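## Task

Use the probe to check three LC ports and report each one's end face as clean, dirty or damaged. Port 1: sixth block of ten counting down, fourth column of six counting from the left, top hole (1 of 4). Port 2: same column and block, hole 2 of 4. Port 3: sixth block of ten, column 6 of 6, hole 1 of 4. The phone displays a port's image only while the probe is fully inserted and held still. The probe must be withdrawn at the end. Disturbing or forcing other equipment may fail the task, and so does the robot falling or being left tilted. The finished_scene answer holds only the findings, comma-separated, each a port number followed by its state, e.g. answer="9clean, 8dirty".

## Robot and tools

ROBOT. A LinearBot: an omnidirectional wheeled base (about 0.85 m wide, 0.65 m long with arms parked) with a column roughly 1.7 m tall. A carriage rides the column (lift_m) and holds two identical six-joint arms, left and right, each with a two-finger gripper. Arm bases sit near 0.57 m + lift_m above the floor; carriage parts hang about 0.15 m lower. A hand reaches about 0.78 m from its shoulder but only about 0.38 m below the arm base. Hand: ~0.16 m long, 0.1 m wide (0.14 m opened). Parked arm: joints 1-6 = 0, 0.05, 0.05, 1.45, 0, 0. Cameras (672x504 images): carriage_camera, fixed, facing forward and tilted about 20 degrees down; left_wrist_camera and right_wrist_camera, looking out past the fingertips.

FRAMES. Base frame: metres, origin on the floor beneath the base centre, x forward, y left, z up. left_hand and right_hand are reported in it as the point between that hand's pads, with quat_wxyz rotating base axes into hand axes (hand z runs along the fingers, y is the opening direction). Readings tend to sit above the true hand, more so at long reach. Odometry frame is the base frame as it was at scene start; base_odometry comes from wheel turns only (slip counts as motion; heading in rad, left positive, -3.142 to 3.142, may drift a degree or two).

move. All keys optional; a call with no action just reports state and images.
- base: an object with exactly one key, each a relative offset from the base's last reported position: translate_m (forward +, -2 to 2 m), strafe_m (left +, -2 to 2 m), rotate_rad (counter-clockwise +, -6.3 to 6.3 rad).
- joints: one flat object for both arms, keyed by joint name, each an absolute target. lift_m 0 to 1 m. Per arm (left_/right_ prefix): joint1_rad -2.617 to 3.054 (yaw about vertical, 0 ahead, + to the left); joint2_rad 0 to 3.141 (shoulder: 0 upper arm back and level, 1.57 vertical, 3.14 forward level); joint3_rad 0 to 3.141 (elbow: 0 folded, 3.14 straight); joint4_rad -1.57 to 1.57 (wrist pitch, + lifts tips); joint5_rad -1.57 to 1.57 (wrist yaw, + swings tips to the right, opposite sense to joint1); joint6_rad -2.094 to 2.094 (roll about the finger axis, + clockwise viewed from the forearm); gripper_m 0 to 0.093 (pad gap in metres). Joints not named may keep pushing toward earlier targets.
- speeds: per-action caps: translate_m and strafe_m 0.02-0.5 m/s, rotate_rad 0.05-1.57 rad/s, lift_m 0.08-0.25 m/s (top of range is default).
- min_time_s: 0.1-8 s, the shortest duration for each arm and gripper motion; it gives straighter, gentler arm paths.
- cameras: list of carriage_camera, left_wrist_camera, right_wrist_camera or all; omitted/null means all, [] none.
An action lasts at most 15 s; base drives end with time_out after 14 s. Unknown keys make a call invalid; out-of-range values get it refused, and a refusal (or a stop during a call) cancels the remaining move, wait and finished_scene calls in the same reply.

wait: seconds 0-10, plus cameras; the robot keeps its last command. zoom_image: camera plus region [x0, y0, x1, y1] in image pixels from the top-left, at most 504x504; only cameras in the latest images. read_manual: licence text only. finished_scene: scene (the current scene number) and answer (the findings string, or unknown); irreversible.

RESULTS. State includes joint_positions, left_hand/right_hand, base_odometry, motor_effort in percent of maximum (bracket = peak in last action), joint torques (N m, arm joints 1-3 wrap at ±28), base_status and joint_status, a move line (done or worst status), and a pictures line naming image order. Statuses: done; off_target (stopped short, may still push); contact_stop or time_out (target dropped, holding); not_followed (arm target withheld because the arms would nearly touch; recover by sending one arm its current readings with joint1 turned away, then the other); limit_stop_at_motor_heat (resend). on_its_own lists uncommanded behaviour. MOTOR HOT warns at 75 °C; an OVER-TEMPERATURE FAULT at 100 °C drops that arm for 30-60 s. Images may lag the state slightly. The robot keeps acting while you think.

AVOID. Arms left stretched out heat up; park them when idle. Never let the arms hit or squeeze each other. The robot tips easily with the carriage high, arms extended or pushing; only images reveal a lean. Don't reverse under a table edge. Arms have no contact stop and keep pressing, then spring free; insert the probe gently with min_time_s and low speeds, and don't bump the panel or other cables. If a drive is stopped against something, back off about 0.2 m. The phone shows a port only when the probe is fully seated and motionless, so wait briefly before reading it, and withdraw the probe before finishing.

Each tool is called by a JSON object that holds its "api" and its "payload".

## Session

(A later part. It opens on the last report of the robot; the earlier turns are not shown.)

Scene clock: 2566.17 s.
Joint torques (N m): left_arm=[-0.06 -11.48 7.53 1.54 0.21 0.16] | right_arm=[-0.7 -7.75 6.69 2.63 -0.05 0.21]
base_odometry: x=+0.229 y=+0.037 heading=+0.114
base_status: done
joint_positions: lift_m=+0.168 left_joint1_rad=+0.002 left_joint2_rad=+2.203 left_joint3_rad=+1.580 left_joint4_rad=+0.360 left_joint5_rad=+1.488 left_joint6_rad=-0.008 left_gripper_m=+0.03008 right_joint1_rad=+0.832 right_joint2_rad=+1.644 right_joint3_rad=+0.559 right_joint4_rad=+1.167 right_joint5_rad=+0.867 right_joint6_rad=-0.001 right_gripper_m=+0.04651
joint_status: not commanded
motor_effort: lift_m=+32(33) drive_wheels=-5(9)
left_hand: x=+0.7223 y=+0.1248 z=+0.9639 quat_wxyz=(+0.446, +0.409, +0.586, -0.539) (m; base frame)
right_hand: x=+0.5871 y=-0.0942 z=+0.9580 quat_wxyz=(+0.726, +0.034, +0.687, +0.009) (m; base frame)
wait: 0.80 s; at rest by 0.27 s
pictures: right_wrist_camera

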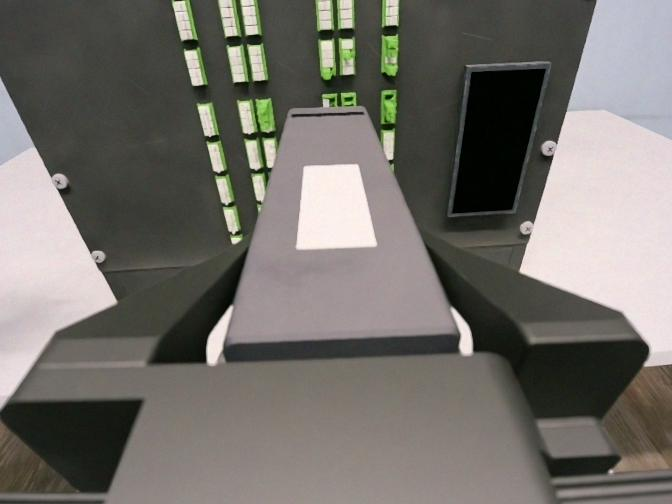

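{"api": "move", "payload": {"base": {"translate_m":-0.003}, "joints": {"lift_m":0.1691}, "speeds": {"translate_m":0.02}, "cameras": []}}

{"api": "move", "payload": {"base": {"strafe_m":-0.001}, "speeds": {"strafe_m":0.02}, "cameras": []}}

{"api": "wait", "payload": {"seconds": 0.8, "cameras": ["right_wrist_camera"]}}

{"api": "zoom_image", "payload": {"camera": "right_wrist_camera", "region": [316, 84, 346, 110]}}

Scene clock: 2578.20 s.
Joint torques (N m): left_arm=[-0.2 -11.51 7.53 1.53 0.22 0.14] | right_arm=[-0.43 -7.75 6.94 2.63 0.05 0.22]
move: done
base_odometry: x=+0.226 y=+0.037 heading=+0.114
base_status: done
joint_positions: lift_m=+0.169 left_joint1_rad=+0.002 left_joint2_rad=+2.203 left_joint3_rad=+1.580 left_joint4_rad=+0.360 left_joint5_rad=+1.488 left_joint6_rad=-0.008 left_gripper_m=+0.03008 right_joint1_rad=+0.830 right_joint2_rad=+1.644 right_joint3_rad=+0.559 right_joint4_rad=+1.166 right_joint5_rad=+0.865 right_joint6_rad=-0.001 right_gripper_m=+0.04651
joint_status: all done
motor_effort: lift_m=+37(38) drive_wheels=-2(10)
left_hand: x=+0.7223 y=+0.1248 z=+0.9640 quat_wxyz=(+0.446, +0.409, +0.586, -0.539) (m; base frame)
right_hand: x=+0.5875 y=-0.0946 z=+0.9581 quat_wxyz=(+0.725, +0.034, +0.687, +0.009) (m; base frame)
pictures: none
No camera images: "cameras" was empty.

Scene clock: 2578.63 s.
Joint torques (N m): left_arm=[-0.13 -11.44 7.53 1.58 0.23 0.17] | right_arm=[-0.59 -7.92 6.8 2.65 0.01 0.2]
move: done
base_odometry: x=+0.226 y=+0.036 heading=+0.114
base_status: done
joint_positions: lift_m=+0.169 left_joint1_rad=+0.002 left_joint2_rad=+2.203 left_joint3_rad=+1.580 left_joint4_rad=+0.360 left_joint5_rad=+1.488 left_joint6_rad=-0.008 left_gripper_m=+0.03008 right_joint1_rad=+0.829 right_joint2_rad=+1.644 right_joint3_rad=+0.559 right_joint4_rad=+1.166 right_joint5_rad=+0.865 right_joint6_rad=-0.001 right_gripper_m=+0.04651
joint_status: not commanded
motor_effort: lift_m=+37(37) drive_wheels=+1(3)
left_hand: x=+0.7223 y=+0.1248 z=+0.9640 quat_wxyz=(+0.446, +0.409, +0.586, -0.539) (m; base frame)
right_hand: x=+0.5877 y=-0.0949 z=+0.9581 quat_wxyz=(+0.725, +0.034, +0.687, +0.009) (m; base frame)
pictures: none
No camera images: "cameras" was empty.

Scene clock: 2579.43 s.
Joint torques (N m): left_arm=[-0.03 -11.32 7.69 1.51 0.2 0.17] | right_arm=[-0.34 -7.61 6.65 2.63 0 0.21]
base_odometry: x=+0.226 y=+0.036 heading=+0.114
base_status: done
joint_positions: lift_m=+0.169 left_joint1_rad=+0.002 left_joint2_rad=+2.203 left_joint3_rad=+1.580 left_joint4_rad=+0.360 left_joint5_rad=+1.488 left_joint6_rad=-0.008 left_gripper_m=+0.03008 right_joint1_rad=+0.829 right_joint2_rad=+1.644 right_joint3_rad=+0.559 right_joint4_rad=+1.166 right_joint5_rad=+0.865 right_joint6_rad=-0.001 right_gripper_m=+0.04651
joint_status: not commanded
motor_effort: lift_m=+36(37) drive_wheels=+1(3)
left_hand: x=+0.7223 y=+0.1248 z=+0.9640 quat_wxyz=(+0.446, +0.409, +0.586, -0.539) (m; base frame)
right_hand: x=+0.5877 y=-0.0949 z=+0.9581 quat_wxyz=(+0.725, +0.034, +0.687, +0.009) (m; base frame)
wait: 0.80 s; at rest by 0.27 s
pictures: right_wrist_camera

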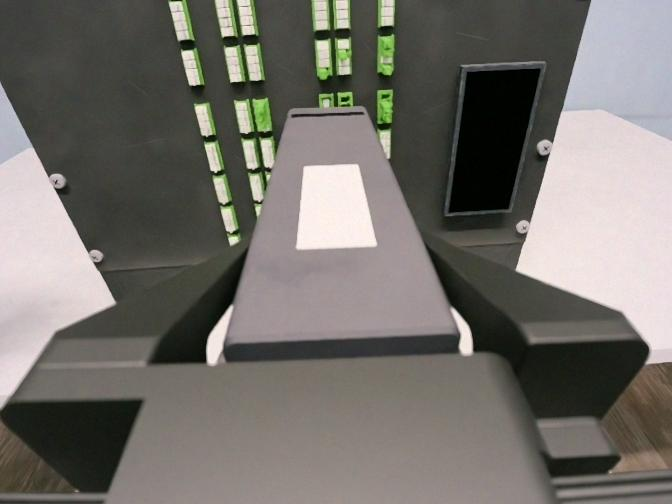

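Scaled by 16.800.

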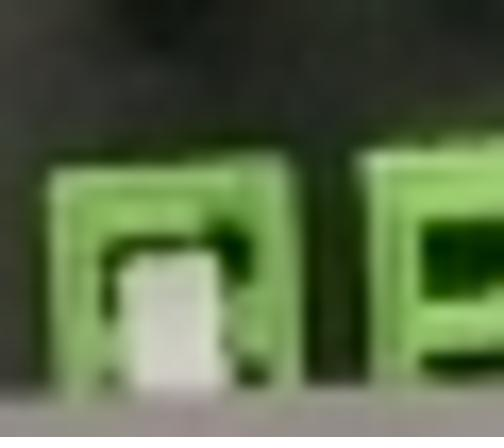

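{"api": "move", "payload": {"base": {"strafe_m":0.0007}, "speeds": {"strafe_m":0.02}, "cameras": []}}

{"api": "wait", "payload": {"seconds": 0.8, "cameras": ["right_wrist_camera"]}}

{"api": "zoom_image", "payload": {"camera": "right_wrist_camera", "region": [316, 84, 346, 110]}}

Scene clock: 2592.10 s.
Joint torques (N m): left_arm=[0.08 -11.48 7.46 1.53 0.24 0.16] | right_arm=[-0.47 -7.75 6.79 2.66 0.06 0.21]
move: done
base_odometry: x=+0.226 y=+0.037 heading=+0.114
base_status: done
joint_positions: lift_m=+0.169 left_joint1_rad=+0.002 left_joint2_rad=+2.203 left_joint3_rad=+1.580 left_joint4_rad=+0.360 left_joint5_rad=+1.488 left_joint6_rad=-0.008 left_gripper_m=+0.03008 right_joint1_rad=+0.829 right_joint2_rad=+1.644 right_joint3_rad=+0.559 right_joint4_rad=+1.166 right_joint5_rad=+0.865 right_joint6_rad=-0.001 right_gripper_m=+0.04651
joint_status: not commanded
motor_effort: lift_m=+36(37) drive_wheels=-2(4)
left_hand: x=+0.7223 y=+0.1248 z=+0.9640 quat_wxyz=(+0.446, +0.409, +0.586, -0.539) (m; base frame)
right_hand: x=+0.5877 y=-0.0949 z=+0.9581 quat_wxyz=(+0.725, +0.034, +0.687, +0.009) (m; base frame)
pictures: none
No camera images: "cameras" was empty.

Scene clock: 2592.90 s.
Joint torques (N m): left_arm=[-0.08 -11.49 7.53 1.55 0.21 0.17] | right_arm=[-0.51 -7.77 6.75 2.63 0.01 0.21]
base_odometry: x=+0.226 y=+0.037 heading=+0.114
base_status: done
joint_positions: lift_m=+0.169 left_joint1_rad=+0.002 left_joint2_rad=+2.203 left_joint3_rad=+1.580 left_joint4_rad=+0.360 left_joint5_rad=+1.488 left_joint6_rad=-0.008 left_gripper_m=+0.03008 right_joint1_rad=+0.829 right_joint2_rad=+1.644 right_joint3_rad=+0.559 right_joint4_rad=+1.166 right_joint5_rad=+0.865 right_joint6_rad=-0.001 right_gripper_m=+0.04651
joint_status: not commanded
motor_effort: lift_m=+37(37) drive_wheels=-2(4)
left_hand: x=+0.7223 y=+0.1248 z=+0.9640 quat_wxyz=(+0.446, +0.409, +0.586, -0.539) (m; base frame)
right_hand: x=+0.5877 y=-0.0949 z=+0.9581 quat_wxyz=(+0.725, +0.034, +0.687, +0.009) (m; base frame)
wait: 0.80 s; at rest by 0.27 s
pictures: right_wrist_camera

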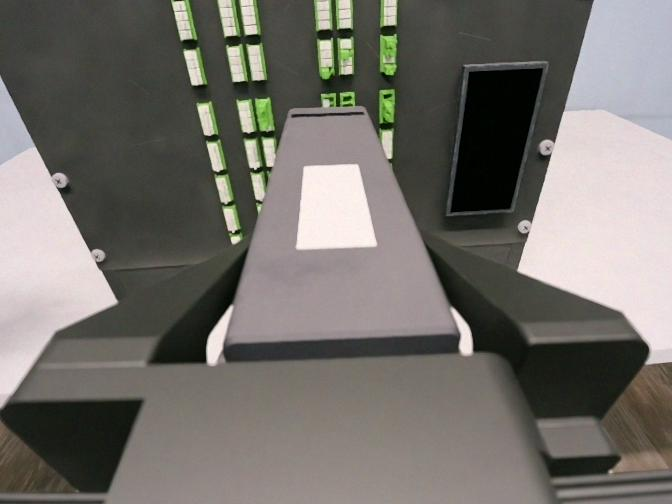

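Scaled by 16.800.

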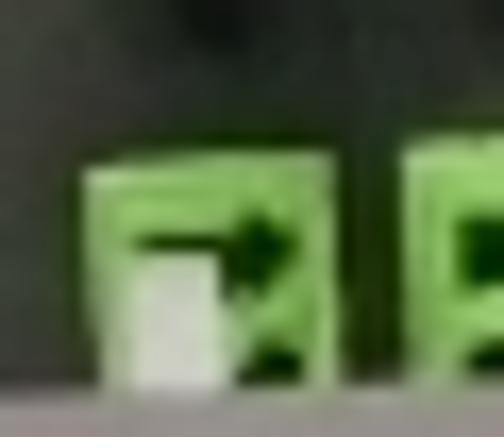

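{"api": "move", "payload": {"base": {"translate_m":0.003}, "speeds": {"translate_m":0.02}, "cameras": []}}

{"api": "wait", "payload": {"seconds": 0.8, "cameras": ["right_wrist_camera"]}}

{"api": "zoom_image", "payload": {"camera": "right_wrist_camera", "region": [316, 84, 346, 110]}}

Scene clock: 2600.23 s.
Joint torques (N m): left_arm=[-0.23 -11.51 7.35 1.56 0.22 0.17] | right_arm=[-0.75 -7.6 6.74 2.61 0.01 0.2]
move: done
base_odometry: x=+0.229 y=+0.037 heading=+0.114
base_status: done
joint_positions: lift_m=+0.169 left_joint1_rad=+0.002 left_joint2_rad=+2.203 left_joint3_rad=+1.580 left_joint4_rad=+0.360 left_joint5_rad=+1.488 left_joint6_rad=-0.008 left_gripper_m=+0.03008 right_joint1_rad=+0.832 right_joint2_rad=+1.644 right_joint3_rad=+0.559 right_joint4_rad=+1.166 right_joint5_rad=+0.865 right_joint6_rad=-0.001 right_gripper_m=+0.04651
joint_status: not commanded
motor_effort: lift_m=+36(38) drive_wheels=-3(7)
left_hand: x=+0.7223 y=+0.1248 z=+0.9640 quat_wxyz=(+0.446, +0.409, +0.586, -0.539) (m; base frame)
right_hand: x=+0.5872 y=-0.0940 z=+0.9581 quat_wxyz=(+0.725, +0.033, +0.687, +0.009) (m; base frame)
pictures: none
No camera images: "cameras" was empty.

Scene clock: 2601.03 s.
Joint torques (N m): left_arm=[-0.08 -11.52 7.42 1.55 0.2 0.17] | right_arm=[-0.68 -7.76 6.74 2.63 0 0.2]
base_odometry: x=+0.229 y=+0.037 heading=+0.114
base_status: done
joint_positions: lift_m=+0.169 left_joint1_rad=+0.002 left_joint2_rad=+2.203 left_joint3_rad=+1.580 left_joint4_rad=+0.360 left_joint5_rad=+1.488 left_joint6_rad=-0.008 left_gripper_m=+0.03008 right_joint1_rad=+0.832 right_joint2_rad=+1.644 right_joint3_rad=+0.559 right_joint4_rad=+1.166 right_joint5_rad=+0.865 right_joint6_rad=-0.001 right_gripper_m=+0.04651
joint_status: not commanded
motor_effort: lift_m=+37(38) drive_wheels=-4(7)
left_hand: x=+0.7223 y=+0.1248 z=+0.9640 quat_wxyz=(+0.446, +0.409, +0.586, -0.539) (m; base frame)
right_hand: x=+0.5872 y=-0.0940 z=+0.9581 quat_wxyz=(+0.725, +0.033, +0.687, +0.009) (m; base frame)
wait: 0.80 s; at rest by 0.27 s
pictures: right_wrist_camera

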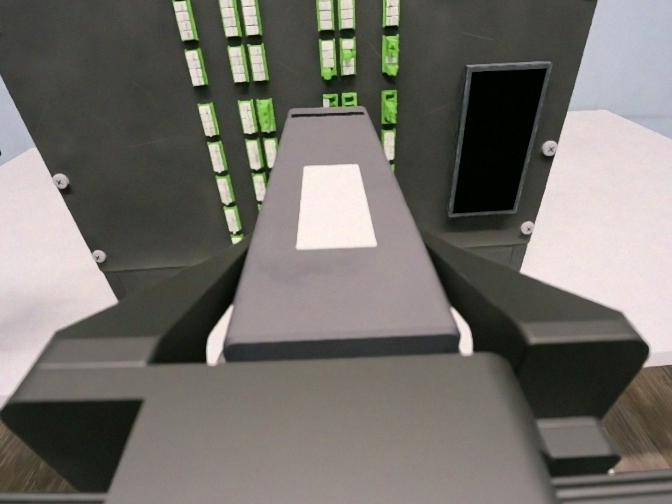

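Scaled by 16.800.

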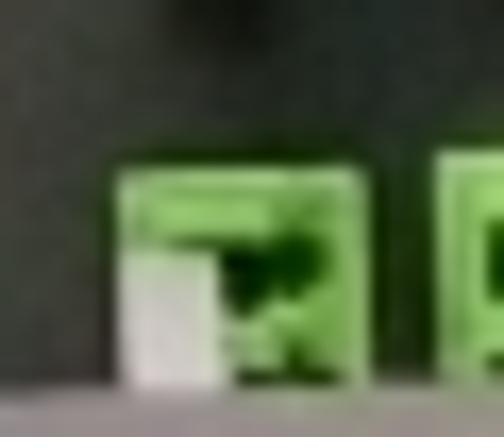

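{"api": "move", "payload": {"base": {"translate_m":-0.0015}, "speeds": {"translate_m":0.02}, "cameras": []}}

{"api": "move", "payload": {"base": {"strafe_m":-0.0015}, "speeds": {"strafe_m":0.02}, "cameras": []}}

{"api": "wait", "payload": {"seconds": 0.8, "cameras": ["right_wrist_camera"]}}

{"api": "zoom_image", "payload": {"camera": "right_wrist_camera", "region": [316, 84, 346, 110]}}

Scene clock: 2611.10 s.
Joint torques (N m): left_arm=[-0.12 -11.59 7.57 1.55 0.18 0.18] | right_arm=[-0.47 -7.88 6.74 2.65 0.02 0.2]
move: done
base_odometry: x=+0.228 y=+0.037 heading=+0.114
base_status: done
joint_positions: lift_m=+0.169 left_joint1_rad=+0.002 left_joint2_rad=+2.203 left_joint3_rad=+1.580 left_joint4_rad=+0.360 left_joint5_rad=+1.488 left_joint6_rad=-0.008 left_gripper_m=+0.03008 right_joint1_rad=+0.830 right_joint2_rad=+1.644 right_joint3_rad=+0.559 right_joint4_rad=+1.166 right_joint5_rad=+0.864 right_joint6_rad=-0.001 right_gripper_m=+0.04651
joint_status: not commanded
motor_effort: lift_m=+37(37) drive_wheels=-2(9)
left_hand: x=+0.7222 y=+0.1248 z=+0.9640 quat_wxyz=(+0.446, +0.409, +0.586, -0.539) (m; base frame)
right_hand: x=+0.5874 y=-0.0943 z=+0.9579 quat_wxyz=(+0.725, +0.033, +0.688, +0.009) (m; base frame)
pictures: none
No camera images: "cameras" was empty.

Scene clock: 2611.67 s.
Joint torques (N m): left_arm=[-0.09 -11.28 7.57 1.52 0.19 0.17] | right_arm=[-0.38 -7.62 6.68 2.64 0.01 0.2]
move: done
base_odometry: x=+0.228 y=+0.036 heading=+0.114
base_status: done
joint_positions: lift_m=+0.169 left_joint1_rad=+0.002 left_joint2_rad=+2.203 left_joint3_rad=+1.580 left_joint4_rad=+0.360 left_joint5_rad=+1.488 left_joint6_rad=-0.008 left_gripper_m=+0.03008 right_joint1_rad=+0.829 right_joint2_rad=+1.644 right_joint3_rad=+0.559 right_joint4_rad=+1.166 right_joint5_rad=+0.864 right_joint6_rad=-0.001 right_gripper_m=+0.04651
joint_status: not commanded
motor_effort: lift_m=+36(37) drive_wheels=-2(4)
left_hand: x=+0.7222 y=+0.1248 z=+0.9640 quat_wxyz=(+0.446, +0.409, +0.586, -0.539) (m; base frame)
right_hand: x=+0.5877 y=-0.0947 z=+0.9579 quat_wxyz=(+0.725, +0.033, +0.688, +0.009) (m; base frame)
pictures: none
No camera images: "cameras" was empty.

Scene clock: 2612.47 s.
Joint torques (N m): left_arm=[-0.06 -11.49 7.51 1.51 0.22 0.16] | right_arm=[-0.44 -7.79 6.69 2.63 0.02 0.21]
base_odometry: x=+0.228 y=+0.036 heading=+0.114
base_status: done
joint_positions: lift_m=+0.169 left_joint1_rad=+0.002 left_joint2_rad=+2.203 left_joint3_rad=+1.580 left_joint4_rad=+0.360 left_joint5_rad=+1.488 left_joint6_rad=-0.008 left_gripper_m=+0.03008 right_joint1_rad=+0.829 right_joint2_rad=+1.644 right_joint3_rad=+0.559 right_joint4_rad=+1.166 right_joint5_rad=+0.864 right_joint6_rad=-0.001 right_gripper_m=+0.04651
joint_status: not commanded
motor_effort: lift_m=+37(37) drive_wheels=+1(4)
left_hand: x=+0.7222 y=+0.1248 z=+0.9640 quat_wxyz=(+0.446, +0.409, +0.586, -0.539) (m; base frame)
right_hand: x=+0.5877 y=-0.0947 z=+0.9579 quat_wxyz=(+0.725, +0.033, +0.688, +0.009) (m; base frame)
wait: 0.80 s; at rest by 0.27 s
pictures: right_wrist_camera

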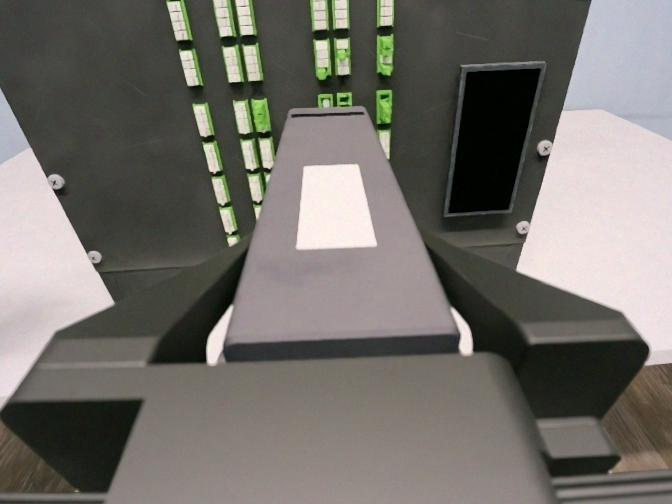

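Scaled by 16.800.

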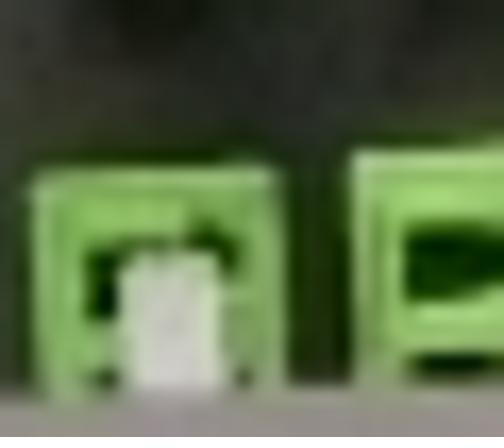

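{"api": "move", "payload": {"joints": {"right_joint5_rad":0.848}, "cameras": []}}

{"api": "wait", "payload": {"seconds": 0.5, "cameras": ["right_wrist_camera"]}}

{"api": "zoom_image", "payload": {"camera": "right_wrist_camera", "region": [316, 84, 346, 110]}}

Scene clock: 2625.30 s.
Joint torques (N m): left_arm=[-0.06 -11.51 7.47 1.52 0.22 0.17] | right_arm=[-0.46 -7.73 6.68 2.63 -0.09 0.2]
move: done
base_odometry: x=+0.228 y=+0.036 heading=+0.114
base_status: not commanded
joint_positions: lift_m=+0.169 left_joint1_rad=+0.002 left_joint2_rad=+2.203 left_joint3_rad=+1.580 left_joint4_rad=+0.360 left_joint5_rad=+1.488 left_joint6_rad=-0.008 left_gripper_m=+0.03008 right_joint1_rad=+0.829 right_joint2_rad=+1.644 right_joint3_rad=+0.559 right_joint4_rad=+1.166 right_joint5_rad=+0.860 right_joint6_rad=-0.001 right_gripper_m=+0.04651
joint_status: all done
motor_effort: lift_m=+37(37) drive_wheels=+1(1)
left_hand: x=+0.7222 y=+0.1248 z=+0.9640 quat_wxyz=(+0.446, +0.409, +0.586, -0.539) (m; base frame)
right_hand: x=+0.5877 y=-0.0939 z=+0.9580 quat_wxyz=(+0.725, +0.032, +0.688, +0.010) (m; base frame)
pictures: none
No camera images: "cameras" was empty.

Scene clock: 2625.80 s.
Joint torques (N m): left_arm=[-0.06 -11.47 7.56 1.53 0.22 0.15] | right_arm=[-0.47 -7.73 6.71 2.63 -0.07 0.21]
base_odometry: x=+0.228 y=+0.036 heading=+0.114
base_status: not commanded
joint_positions: lift_m=+0.169 left_joint1_rad=+0.002 left_joint2_rad=+2.203 left_joint3_rad=+1.580 left_joint4_rad=+0.360 left_joint5_rad=+1.488 left_joint6_rad=-0.008 left_gripper_m=+0.03008 right_joint1_rad=+0.829 right_joint2_rad=+1.644 right_joint3_rad=+0.559 right_joint4_rad=+1.166 right_joint5_rad=+0.859 right_joint6_rad=-0.001 right_gripper_m=+0.04651
joint_status: all done
motor_effort: lift_m=+36(37) drive_wheels=+1(1)
left_hand: x=+0.7222 y=+0.1248 z=+0.9640 quat_wxyz=(+0.446, +0.409, +0.586, -0.539) (m; base frame)
right_hand: x=+0.5877 y=-0.0938 z=+0.9580 quat_wxyz=(+0.725, +0.032, +0.688, +0.010) (m; base frame)
wait: 0.50 s; at rest by 0.27 s
pictures: right_wrist_camera

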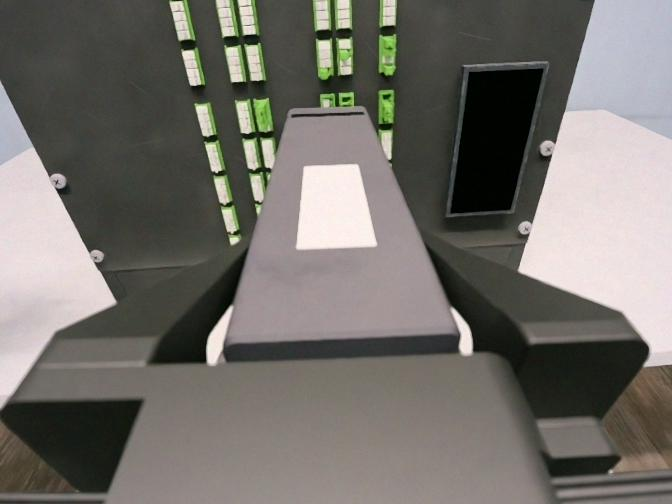

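Scaled by 16.800.

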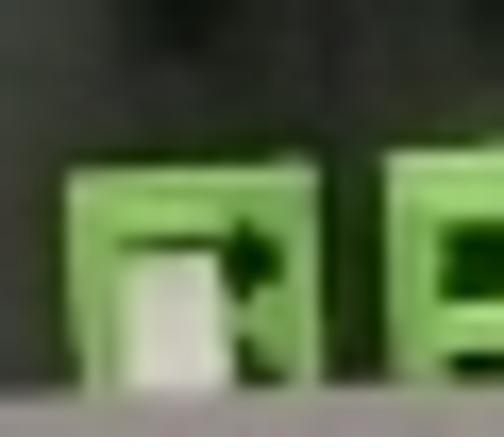

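{"api": "move", "payload": {"base": {"translate_m":0.002}, "joints": {"right_joint5_rad":0.858,"right_joint1_rad":0.829}, "speeds": {"translate_m":0.02}, "cameras": []}}

{"api": "wait", "payload": {"seconds": 0.8, "cameras": ["right_wrist_camera"]}}

{"api": "zoom_image", "payload": {"camera": "right_wrist_camera", "region": [316, 84, 346, 110]}}

Scene clock: 2634.13 s.
Joint torques (N m): left_arm=[-0.24 -11.54 7.75 1.55 0.19 0.17] | right_arm=[-0.54 -7.69 6.74 2.61 -0.03 0.22]
move: done
base_odometry: x=+0.230 y=+0.036 heading=+0.114
base_status: done
joint_positions: lift_m=+0.169 left_joint1_rad=+0.002 left_joint2_rad=+2.203 left_joint3_rad=+1.580 left_joint4_rad=+0.360 left_joint5_rad=+1.488 left_joint6_rad=-0.008 left_gripper_m=+0.03008 right_joint1_rad=+0.832 right_joint2_rad=+1.644 right_joint3_rad=+0.559 right_joint4_rad=+1.168 right_joint5_rad=+0.867 right_joint6_rad=-0.001 right_gripper_m=+0.04651
joint_status: all done
motor_effort: lift_m=+36(38) drive_wheels=+0(7)
left_hand: x=+0.7222 y=+0.1248 z=+0.9640 quat_wxyz=(+0.446, +0.409, +0.586, -0.539) (m; base frame)
right_hand: x=+0.5871 y=-0.0941 z=+0.9583 quat_wxyz=(+0.726, +0.034, +0.687, +0.009) (m; base frame)
pictures: none
No camera images: "cameras" was empty.

Scene clock: 2634.93 s.
Joint torques (N m): left_arm=[-0.02 -11.44 7.56 1.5 0.21 0.17] | right_arm=[-0.61 -7.73 6.76 2.62 -0.01 0.21]
base_odometry: x=+0.230 y=+0.036 heading=+0.114
base_status: done
joint_positions: lift_m=+0.169 left_joint1_rad=+0.002 left_joint2_rad=+2.203 left_joint3_rad=+1.580 left_joint4_rad=+0.360 left_joint5_rad=+1.488 left_joint6_rad=-0.008 left_gripper_m=+0.03008 right_joint1_rad=+0.832 right_joint2_rad=+1.644 right_joint3_rad=+0.559 right_joint4_rad=+1.168 right_joint5_rad=+0.867 right_joint6_rad=-0.001 right_gripper_m=+0.04651
joint_status: all done
motor_effort: lift_m=+37(38) drive_wheels=+0(7)
left_hand: x=+0.7222 y=+0.1248 z=+0.9640 quat_wxyz=(+0.446, +0.409, +0.586, -0.539) (m; base frame)
right_hand: x=+0.5871 y=-0.0941 z=+0.9583 quat_wxyz=(+0.726, +0.034, +0.687, +0.009) (m; base frame)
wait: 0.80 s; at rest by 0.27 s
pictures: right_wrist_camera

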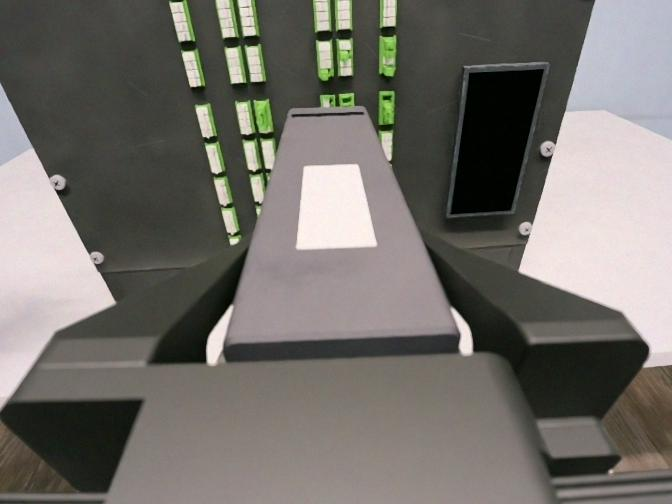

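Scaled by 16.800.

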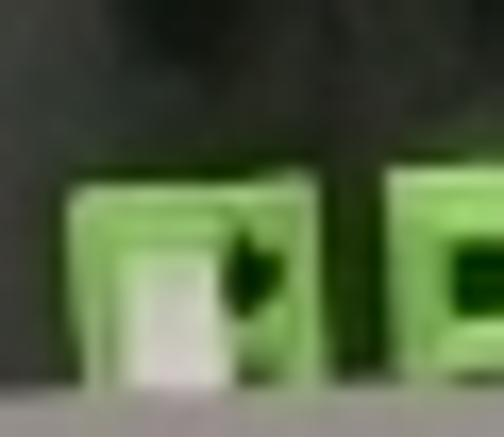

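{"api": "move", "payload": {"base": {"translate_m":0.002}, "speeds": {"translate_m":0.02}, "cameras": []}}

{"api": "wait", "payload": {"seconds": 0.8, "cameras": ["right_wrist_camera"]}}

{"api": "zoom_image", "payload": {"camera": "right_wrist_camera", "region": [316, 84, 346, 110]}}

Scene clock: 2643.33 s.
Joint torques (N m): left_arm=[0.01 -11.37 7.47 1.51 0.25 0.16] | right_arm=[-0.59 -7.71 6.76 2.61 -0.02 0.21]
move: done
base_odometry: x=+0.232 y=+0.036 heading=+0.113
base_status: done
joint_positions: lift_m=+0.169 left_joint1_rad=+0.002 left_joint2_rad=+2.203 left_joint3_rad=+1.580 left_joint4_rad=+0.360 left_joint5_rad=+1.488 left_joint6_rad=-0.008 left_gripper_m=+0.03008 right_joint1_rad=+0.830 right_joint2_rad=+1.644 right_joint3_rad=+0.559 right_joint4_rad=+1.168 right_joint5_rad=+0.862 right_joint6_rad=-0.001 right_gripper_m=+0.04651
joint_status: not commanded
motor_effort: lift_m=+37(38) drive_wheels=-3(8)
left_hand: x=+0.7222 y=+0.1248 z=+0.9640 quat_wxyz=(+0.446, +0.409, +0.586, -0.539) (m; base frame)
right_hand: x=+0.5874 y=-0.0939 z=+0.9583 quat_wxyz=(+0.726, +0.033, +0.687, +0.010) (m; base frame)
pictures: none
No camera images: "cameras" was empty.

Scene clock: 2644.13 s.
Joint torques (N m): left_arm=[-0.05 -11.44 7.53 1.53 0.19 0.15] | right_arm=[-0.5 -7.72 6.71 2.63 -0.01 0.21]
base_odometry: x=+0.232 y=+0.036 heading=+0.113
base_status: done
joint_positions: lift_m=+0.169 left_joint1_rad=+0.002 left_joint2_rad=+2.203 left_joint3_rad=+1.580 left_joint4_rad=+0.360 left_joint5_rad=+1.488 left_joint6_rad=-0.008 left_gripper_m=+0.03008 right_joint1_rad=+0.830 right_joint2_rad=+1.644 right_joint3_rad=+0.559 right_joint4_rad=+1.168 right_joint5_rad=+0.862 right_joint6_rad=-0.001 right_gripper_m=+0.04651
joint_status: not commanded
motor_effort: lift_m=+36(38) drive_wheels=-3(8)
left_hand: x=+0.7222 y=+0.1248 z=+0.9640 quat_wxyz=(+0.446, +0.409, +0.586, -0.539) (m; base frame)
right_hand: x=+0.5874 y=-0.0939 z=+0.9583 quat_wxyz=(+0.726, +0.033, +0.687, +0.010) (m; base frame)
wait: 0.80 s; at rest by 0.27 s
pictures: right_wrist_camera

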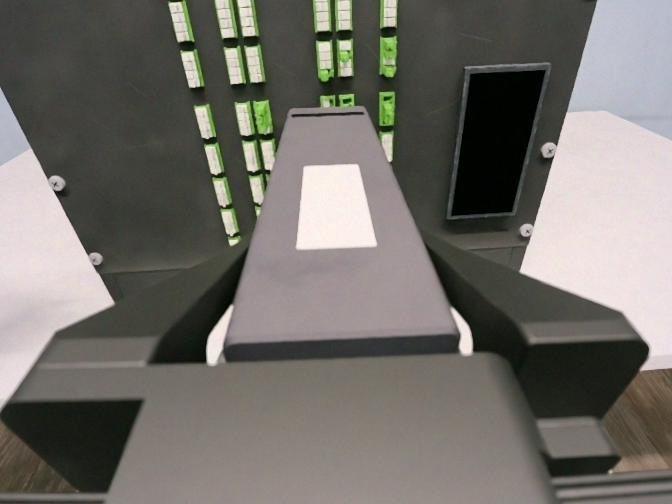

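Scaled by 16.800.

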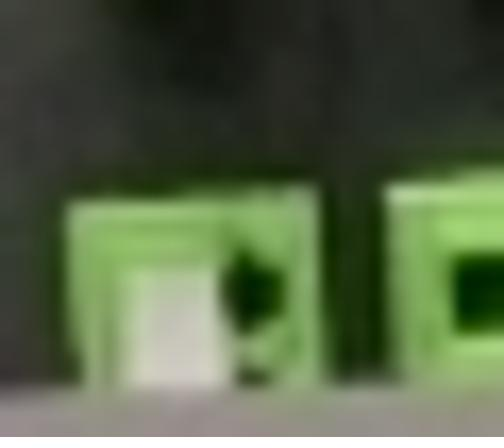

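{"api": "move", "payload": {"base": {"translate_m":0.003}, "speeds": {"translate_m":0.02}, "cameras": []}}

{"api": "wait", "payload": {"seconds": 0.7, "cameras": []}}

{"api": "move", "payload": {"base": {"translate_m":0.002}, "speeds": {"translate_m":0.02}, "cameras": []}}

{"api": "wait", "payload": {"seconds": 0.8, "cameras": ["right_wrist_camera","left_wrist_camera"]}}

{"api": "zoom_image", "payload": {"camera": "right_wrist_camera", "region": [316, 84, 346, 110]}}

{"api": "zoom_image", "payload": {"camera": "left_wrist_camera", "region": [200, 50, 280, 130]}}

Scene clock: 2655.80 s.
Joint torques (N m): left_arm=[0.01 -11.48 7.58 1.53 0.2 0.17] | right_arm=[-0.81 -7.73 6.65 2.6 -0.05 0.21]
move: done
base_odometry: x=+0.235 y=+0.036 heading=+0.113
base_status: done
joint_positions: lift_m=+0.169 left_joint1_rad=+0.002 left_joint2_rad=+2.203 left_joint3_rad=+1.580 left_joint4_rad=+0.360 left_joint5_rad=+1.488 left_joint6_rad=-0.008 left_gripper_m=+0.03008 right_joint1_rad=+0.835 right_joint2_rad=+1.644 right_joint3_rad=+0.559 right_joint4_rad=+1.168 right_joint5_rad=+0.869 right_joint6_rad=-0.001 right_gripper_m=+0.04651
joint_status: not commanded
motor_effort: lift_m=+37(37) drive_wheels=-5(8)
left_hand: x=+0.7222 y=+0.1248 z=+0.9640 quat_wxyz=(+0.446, +0.409, +0.586, -0.539) (m; base frame)
right_hand: x=+0.5865 y=-0.0935 z=+0.9583 quat_wxyz=(+0.726, +0.034, +0.687, +0.010) (m; base frame)
pictures: none
No camera images: "cameras" was empty.

Scene clock: 2656.50 s.
Joint torques (N m): left_arm=[-0.03 -11.4 7.64 1.54 0.22 0.16] | right_arm=[-0.87 -7.76 6.69 2.62 -0.05 0.2]
base_odometry: x=+0.235 y=+0.036 heading=+0.113
base_status: done
joint_positions: lift_m=+0.169 left_joint1_rad=+0.002 left_joint2_rad=+2.203 left_joint3_rad=+1.580 left_joint4_rad=+0.360 left_joint5_rad=+1.488 left_joint6_rad=-0.008 left_gripper_m=+0.03008 right_joint1_rad=+0.835 right_joint2_rad=+1.644 right_joint3_rad=+0.559 right_joint4_rad=+1.168 right_joint5_rad=+0.869 right_joint6_rad=-0.001 right_gripper_m=+0.04651
joint_status: not commanded
motor_effort: lift_m=+37(37) drive_wheels=-5(8)
left_hand: x=+0.7222 y=+0.1248 z=+0.9640 quat_wxyz=(+0.446, +0.409, +0.586, -0.539) (m; base frame)
right_hand: x=+0.5865 y=-0.0935 z=+0.9583 quat_wxyz=(+0.726, +0.034, +0.687, +0.010) (m; base frame)
wait: 0.70 s; at rest by 0.27 s
pictures: none
No camera images: "cameras" was empty.

Scene clock: 2657.07 s.
Joint torques (N m): left_arm=[0.06 -11.49 7.64 1.53 0.2 0.17] | right_arm=[-1.39 -7.73 6.65 2.59 -0.16 0.21]
move: done
base_odometry: x=+0.237 y=+0.036 heading=+0.112
base_status: done
joint_positions: lift_m=+0.169 left_joint1_rad=+0.002 left_joint2_rad=+2.203 left_joint3_rad=+1.580 left_joint4_rad=+0.360 left_joint5_rad=+1.488 left_joint6_rad=-0.008 left_gripper_m=+0.03008 right_joint1_rad=+0.840 right_joint2_rad=+1.644 right_joint3_rad=+0.559 right_joint4_rad=+1.168 right_joint5_rad=+0.876 right_joint6_rad=-0.001 right_gripper_m=+0.04651
joint_status: not commanded
motor_effort: lift_m=+37(37) drive_wheels=+4(7)
left_hand: x=+0.7222 y=+0.1248 z=+0.9640 quat_wxyz=(+0.446, +0.409, +0.586, -0.539) (m; base frame)
right_hand: x=+0.5854 y=-0.0929 z=+0.9583 quat_wxyz=(+0.726, +0.035, +0.687, +0.009) (m; base frame)
pictures: none
No camera images: "cameras" was empty.

Scene clock: 2657.87 s.
Joint torques (N m): left_arm=[-0.01 -11.51 7.53 1.54 0.21 0.17] | right_arm=[-1.43 -7.71 6.76 2.6 -0.12 0.2]
base_odometry: x=+0.237 y=+0.036 heading=+0.112
base_status: done
joint_positions: lift_m=+0.169 left_joint1_rad=+0.002 left_joint2_rad=+2.203 left_joint3_rad=+1.580 left_joint4_rad=+0.360 left_joint5_rad=+1.488 left_joint6_rad=-0.008 left_gripper_m=+0.03008 right_joint1_rad=+0.840 right_joint2_rad=+1.644 right_joint3_rad=+0.559 right_joint4_rad=+1.168 right_joint5_rad=+0.876 right_joint6_rad=-0.001 right_gripper_m=+0.04651
joint_status: not commanded
motor_effort: lift_m=+37(37) drive_wheels=+4(7)
left_hand: x=+0.7222 y=+0.1248 z=+0.9640 quat_wxyz=(+0.446, +0.409, +0.586, -0.539) (m; base frame)
right_hand: x=+0.5854 y=-0.0929 z=+0.9583 quat_wxyz=(+0.726, +0.035, +0.687, +0.009) (m; base frame)
wait: 0.80 s; at rest by 0.27 s
pictures: left_wrist_camera, right_wrist_camera

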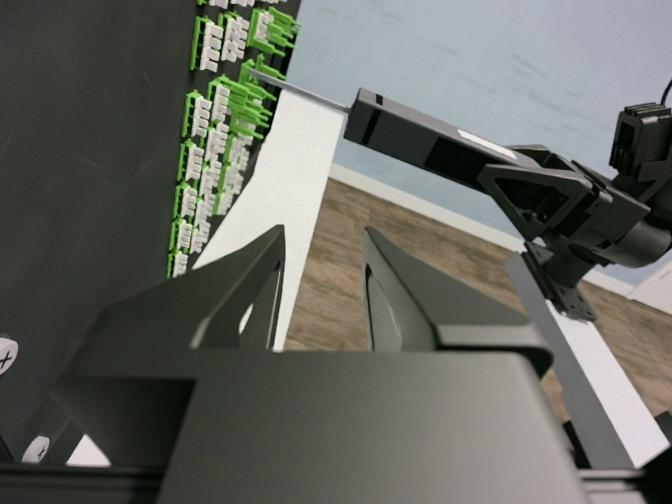

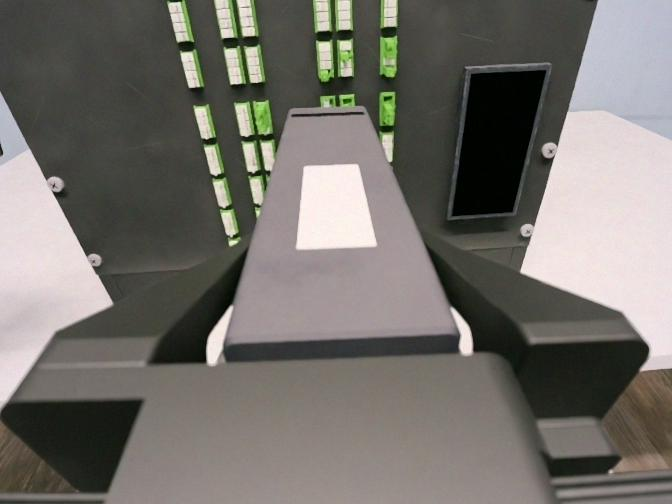

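Scaled by 16.800.

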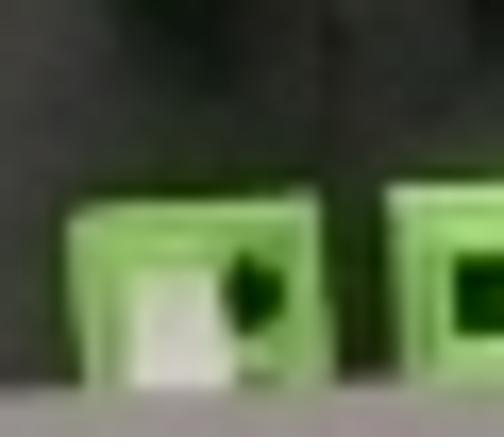

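Scaled by 6.300.

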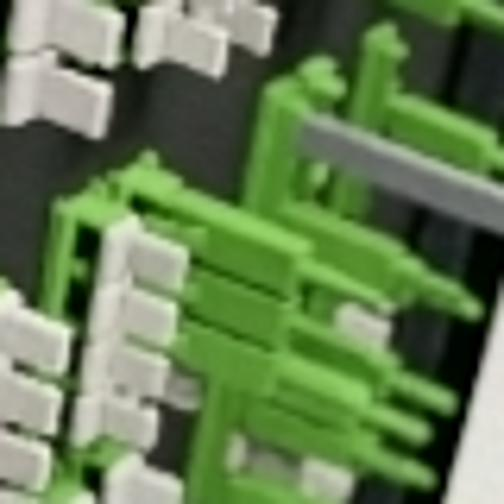

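{"api": "move", "payload": {"cameras": ["carriage_camera"]}}

{"api": "zoom_image", "payload": {"camera": "carriage_camera", "region": [360, 200, 480, 310]}}

{"api": "zoom_image", "payload": {"camera": "carriage_camera", "region": [420, 100, 672, 504]}}

{"api": "zoom_image", "payload": {"camera": "left_wrist_camera", "region": [330, 60, 672, 340]}}

Scene clock: 2674.47 s.
Joint torques (N m): left_arm=[-0.03 -11.45 7.49 1.53 0.21 0.16] | right_arm=[-1.4 -7.75 6.75 2.6 -0.11 0.21]
base_odometry: x=+0.237 y=+0.036 heading=+0.112
base_status: done
joint_positions: lift_m=+0.169 left_joint1_rad=+0.002 left_joint2_rad=+2.203 left_joint3_rad=+1.580 left_joint4_rad=+0.360 left_joint5_rad=+1.488 left_joint6_rad=-0.008 left_gripper_m=+0.03008 right_joint1_rad=+0.840 right_joint2_rad=+1.644 right_joint3_rad=+0.559 right_joint4_rad=+1.168 right_joint5_rad=+0.876 right_joint6_rad=-0.001 right_gripper_m=+0.04651
joint_status: not commanded
motor_effort: lift_m=+38(37) drive_wheels=+4(7)
left_hand: x=+0.7222 y=+0.1248 z=+0.9640 quat_wxyz=(+0.446, +0.409, +0.586, -0.539) (m; base frame)
right_hand: x=+0.5854 y=-0.0929 z=+0.9583 quat_wxyz=(+0.726, +0.035, +0.687, +0.009) (m; base frame)
pictures: carriage_camera

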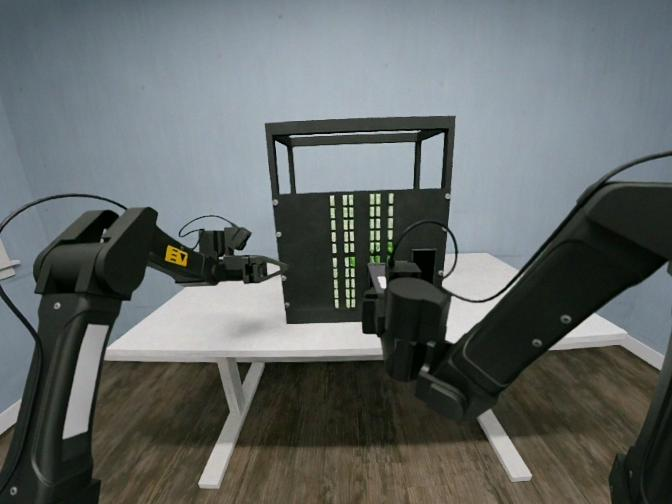

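Scaled by 4.200.

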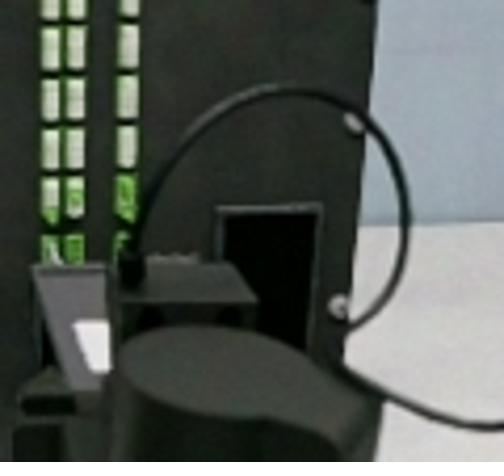

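Scaled by 1.248.

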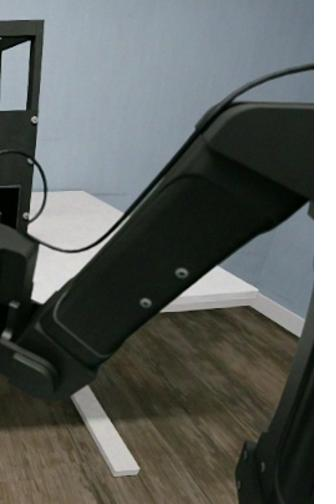

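This scene's latest camera images include none from left_wrist_camera. They are from: carriage_camera. left_wrist_camera's image comes with the result of a call that names it in "cameras".

{"api": "move", "payload": {"base": {"translate_m":0.002}, "speeds": {"translate_m":0.02}, "cameras": []}}

{"api": "wait", "payload": {"seconds": 0.8, "cameras": ["right_wrist_camera","left_wrist_camera"]}}

{"api": "zoom_image", "payload": {"camera": "right_wrist_camera", "region": [316, 84, 346, 110]}}

{"api": "zoom_image", "payload": {"camera": "left_wrist_camera", "region": [230, 50, 290, 110]}}

{"api": "zoom_image", "payload": {"camera": "left_wrist_camera", "region": [235, 60, 375, 160]}}

Scene clock: 2689.93 s.
Joint torques (N m): left_arm=[-0.05 -11.52 7.65 1.52 0.19 0.16] | right_arm=[-1.89 -7.77 6.68 2.59 -0.16 0.21]
move: done
base_odometry: x=+0.239 y=+0.036 heading=+0.112
base_status: done
joint_positions: lift_m=+0.169 left_joint1_rad=+0.002 left_joint2_rad=+2.203 left_joint3_rad=+1.580 left_joint4_rad=+0.360 left_joint5_rad=+1.489 left_joint6_rad=-0.008 left_gripper_m=+0.03008 right_joint1_rad=+0.846 right_joint2_rad=+1.644 right_joint3_rad=+0.559 right_joint4_rad=+1.169 right_joint5_rad=+0.884 right_joint6_rad=-0.001 right_gripper_m=+0.04651
joint_status: not commanded
motor_effort: lift_m=+37(37) drive_wheels=+4(10)
left_hand: x=+0.7221 y=+0.1248 z=+0.9640 quat_wxyz=(+0.446, +0.409, +0.586, -0.539) (m; base frame)
right_hand: x=+0.5841 y=-0.0919 z=+0.9583 quat_wxyz=(+0.726, +0.035, +0.687, +0.009) (m; base frame)
pictures: none
No camera images: "cameras" was empty.

Scene clock: 2690.73 s.
Joint torques (N m): left_arm=[-0.06 -11.45 7.54 1.54 0.2 0.16] | right_arm=[-2.04 -7.71 6.68 2.59 -0.21 0.2]
base_odometry: x=+0.239 y=+0.036 heading=+0.112
base_status: done
joint_positions: lift_m=+0.169 left_joint1_rad=+0.002 left_joint2_rad=+2.203 left_joint3_rad=+1.580 left_joint4_rad=+0.360 left_joint5_rad=+1.489 left_joint6_rad=-0.008 left_gripper_m=+0.03008 right_joint1_rad=+0.846 right_joint2_rad=+1.644 right_joint3_rad=+0.559 right_joint4_rad=+1.169 right_joint5_rad=+0.884 right_joint6_rad=-0.001 right_gripper_m=+0.04651
joint_status: not commanded
motor_effort: lift_m=+36(37) drive_wheels=+4(10)
left_hand: x=+0.7221 y=+0.1248 z=+0.9640 quat_wxyz=(+0.446, +0.409, +0.586, -0.539) (m; base frame)
right_hand: x=+0.5841 y=-0.0919 z=+0.9583 quat_wxyz=(+0.726, +0.035, +0.687, +0.009) (m; base frame)
wait: 0.80 s; at rest by 0.27 s
pictures: left_wrist_camera, right_wrist_camera

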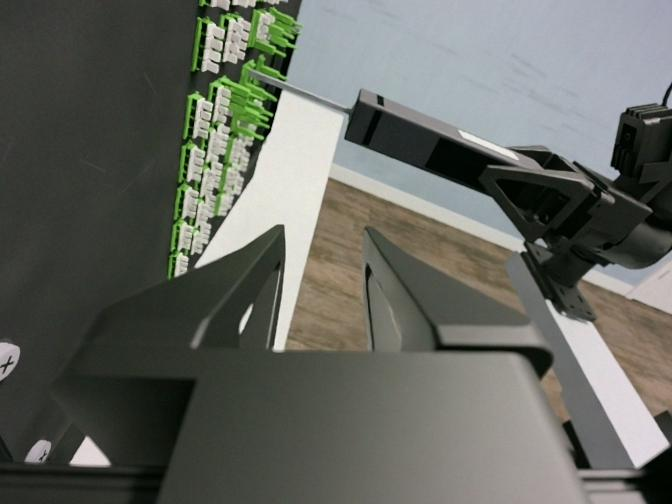

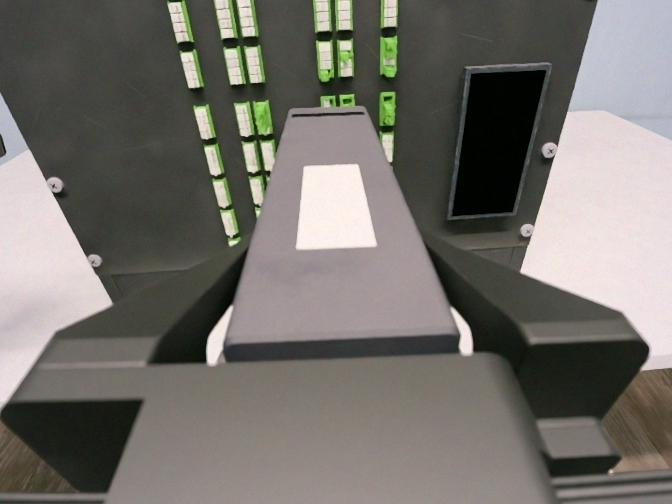

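Scaled by 16.800.

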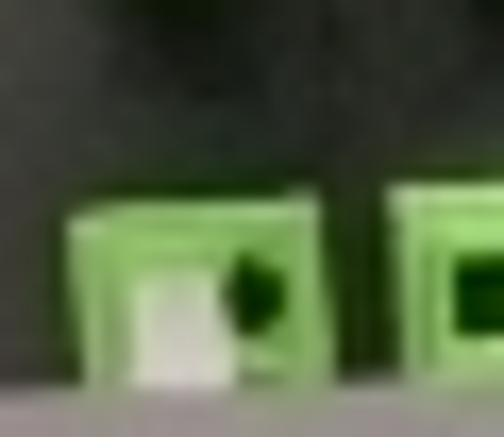

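Scaled by 8.400.

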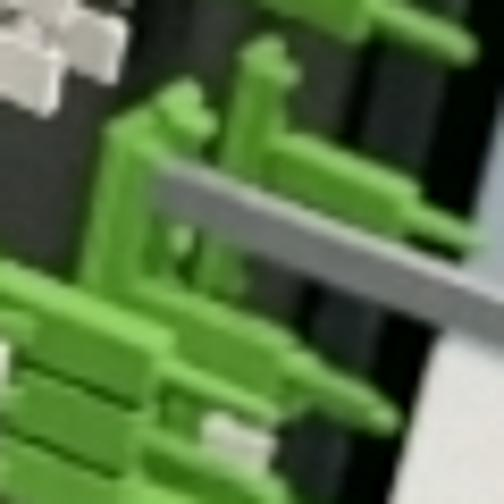

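Scaled by 3.600.

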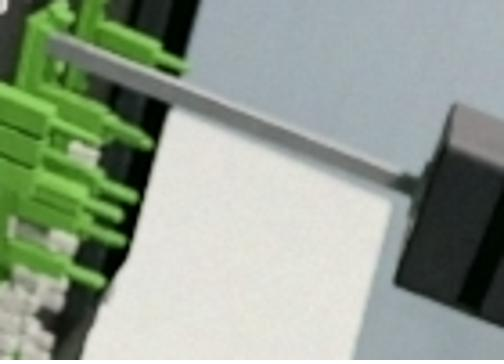

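{"api": "zoom_image", "payload": {"camera": "right_wrist_camera", "region": [80, 250, 200, 300]}}

{"api": "zoom_image", "payload": {"camera": "right_wrist_camera", "region": [440, 200, 560, 280]}}

{"api": "zoom_image", "payload": {"camera": "right_wrist_camera", "region": [160, 20, 280, 120]}}

{"api": "zoom_image", "payload": {"camera": "right_wrist_camera", "region": [300, 20, 420, 120]}}

{"api": "zoom_image", "payload": {"camera": "right_wrist_camera", "region": [440, 50, 560, 150]}}

Scaled by 4.200.

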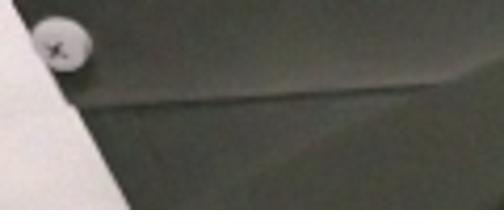

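Scaled by 4.200.

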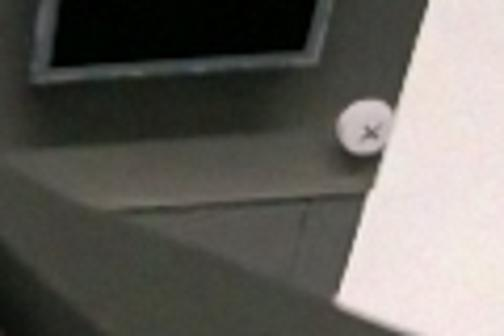

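Scaled by 4.200.

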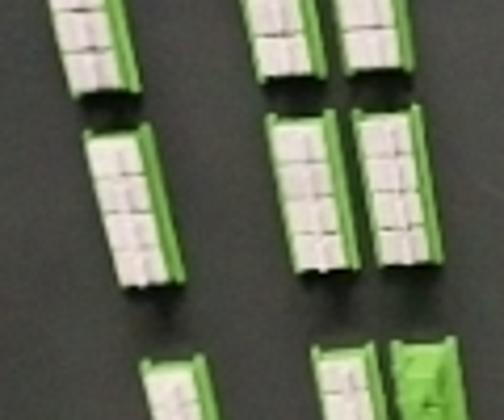

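Scaled by 4.200.

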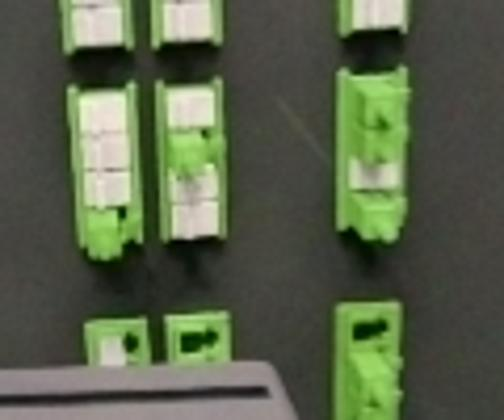

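Scaled by 4.200.

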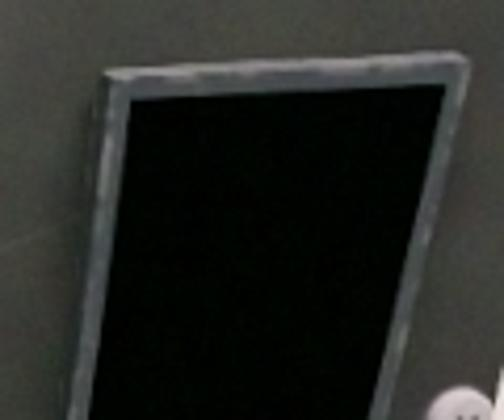

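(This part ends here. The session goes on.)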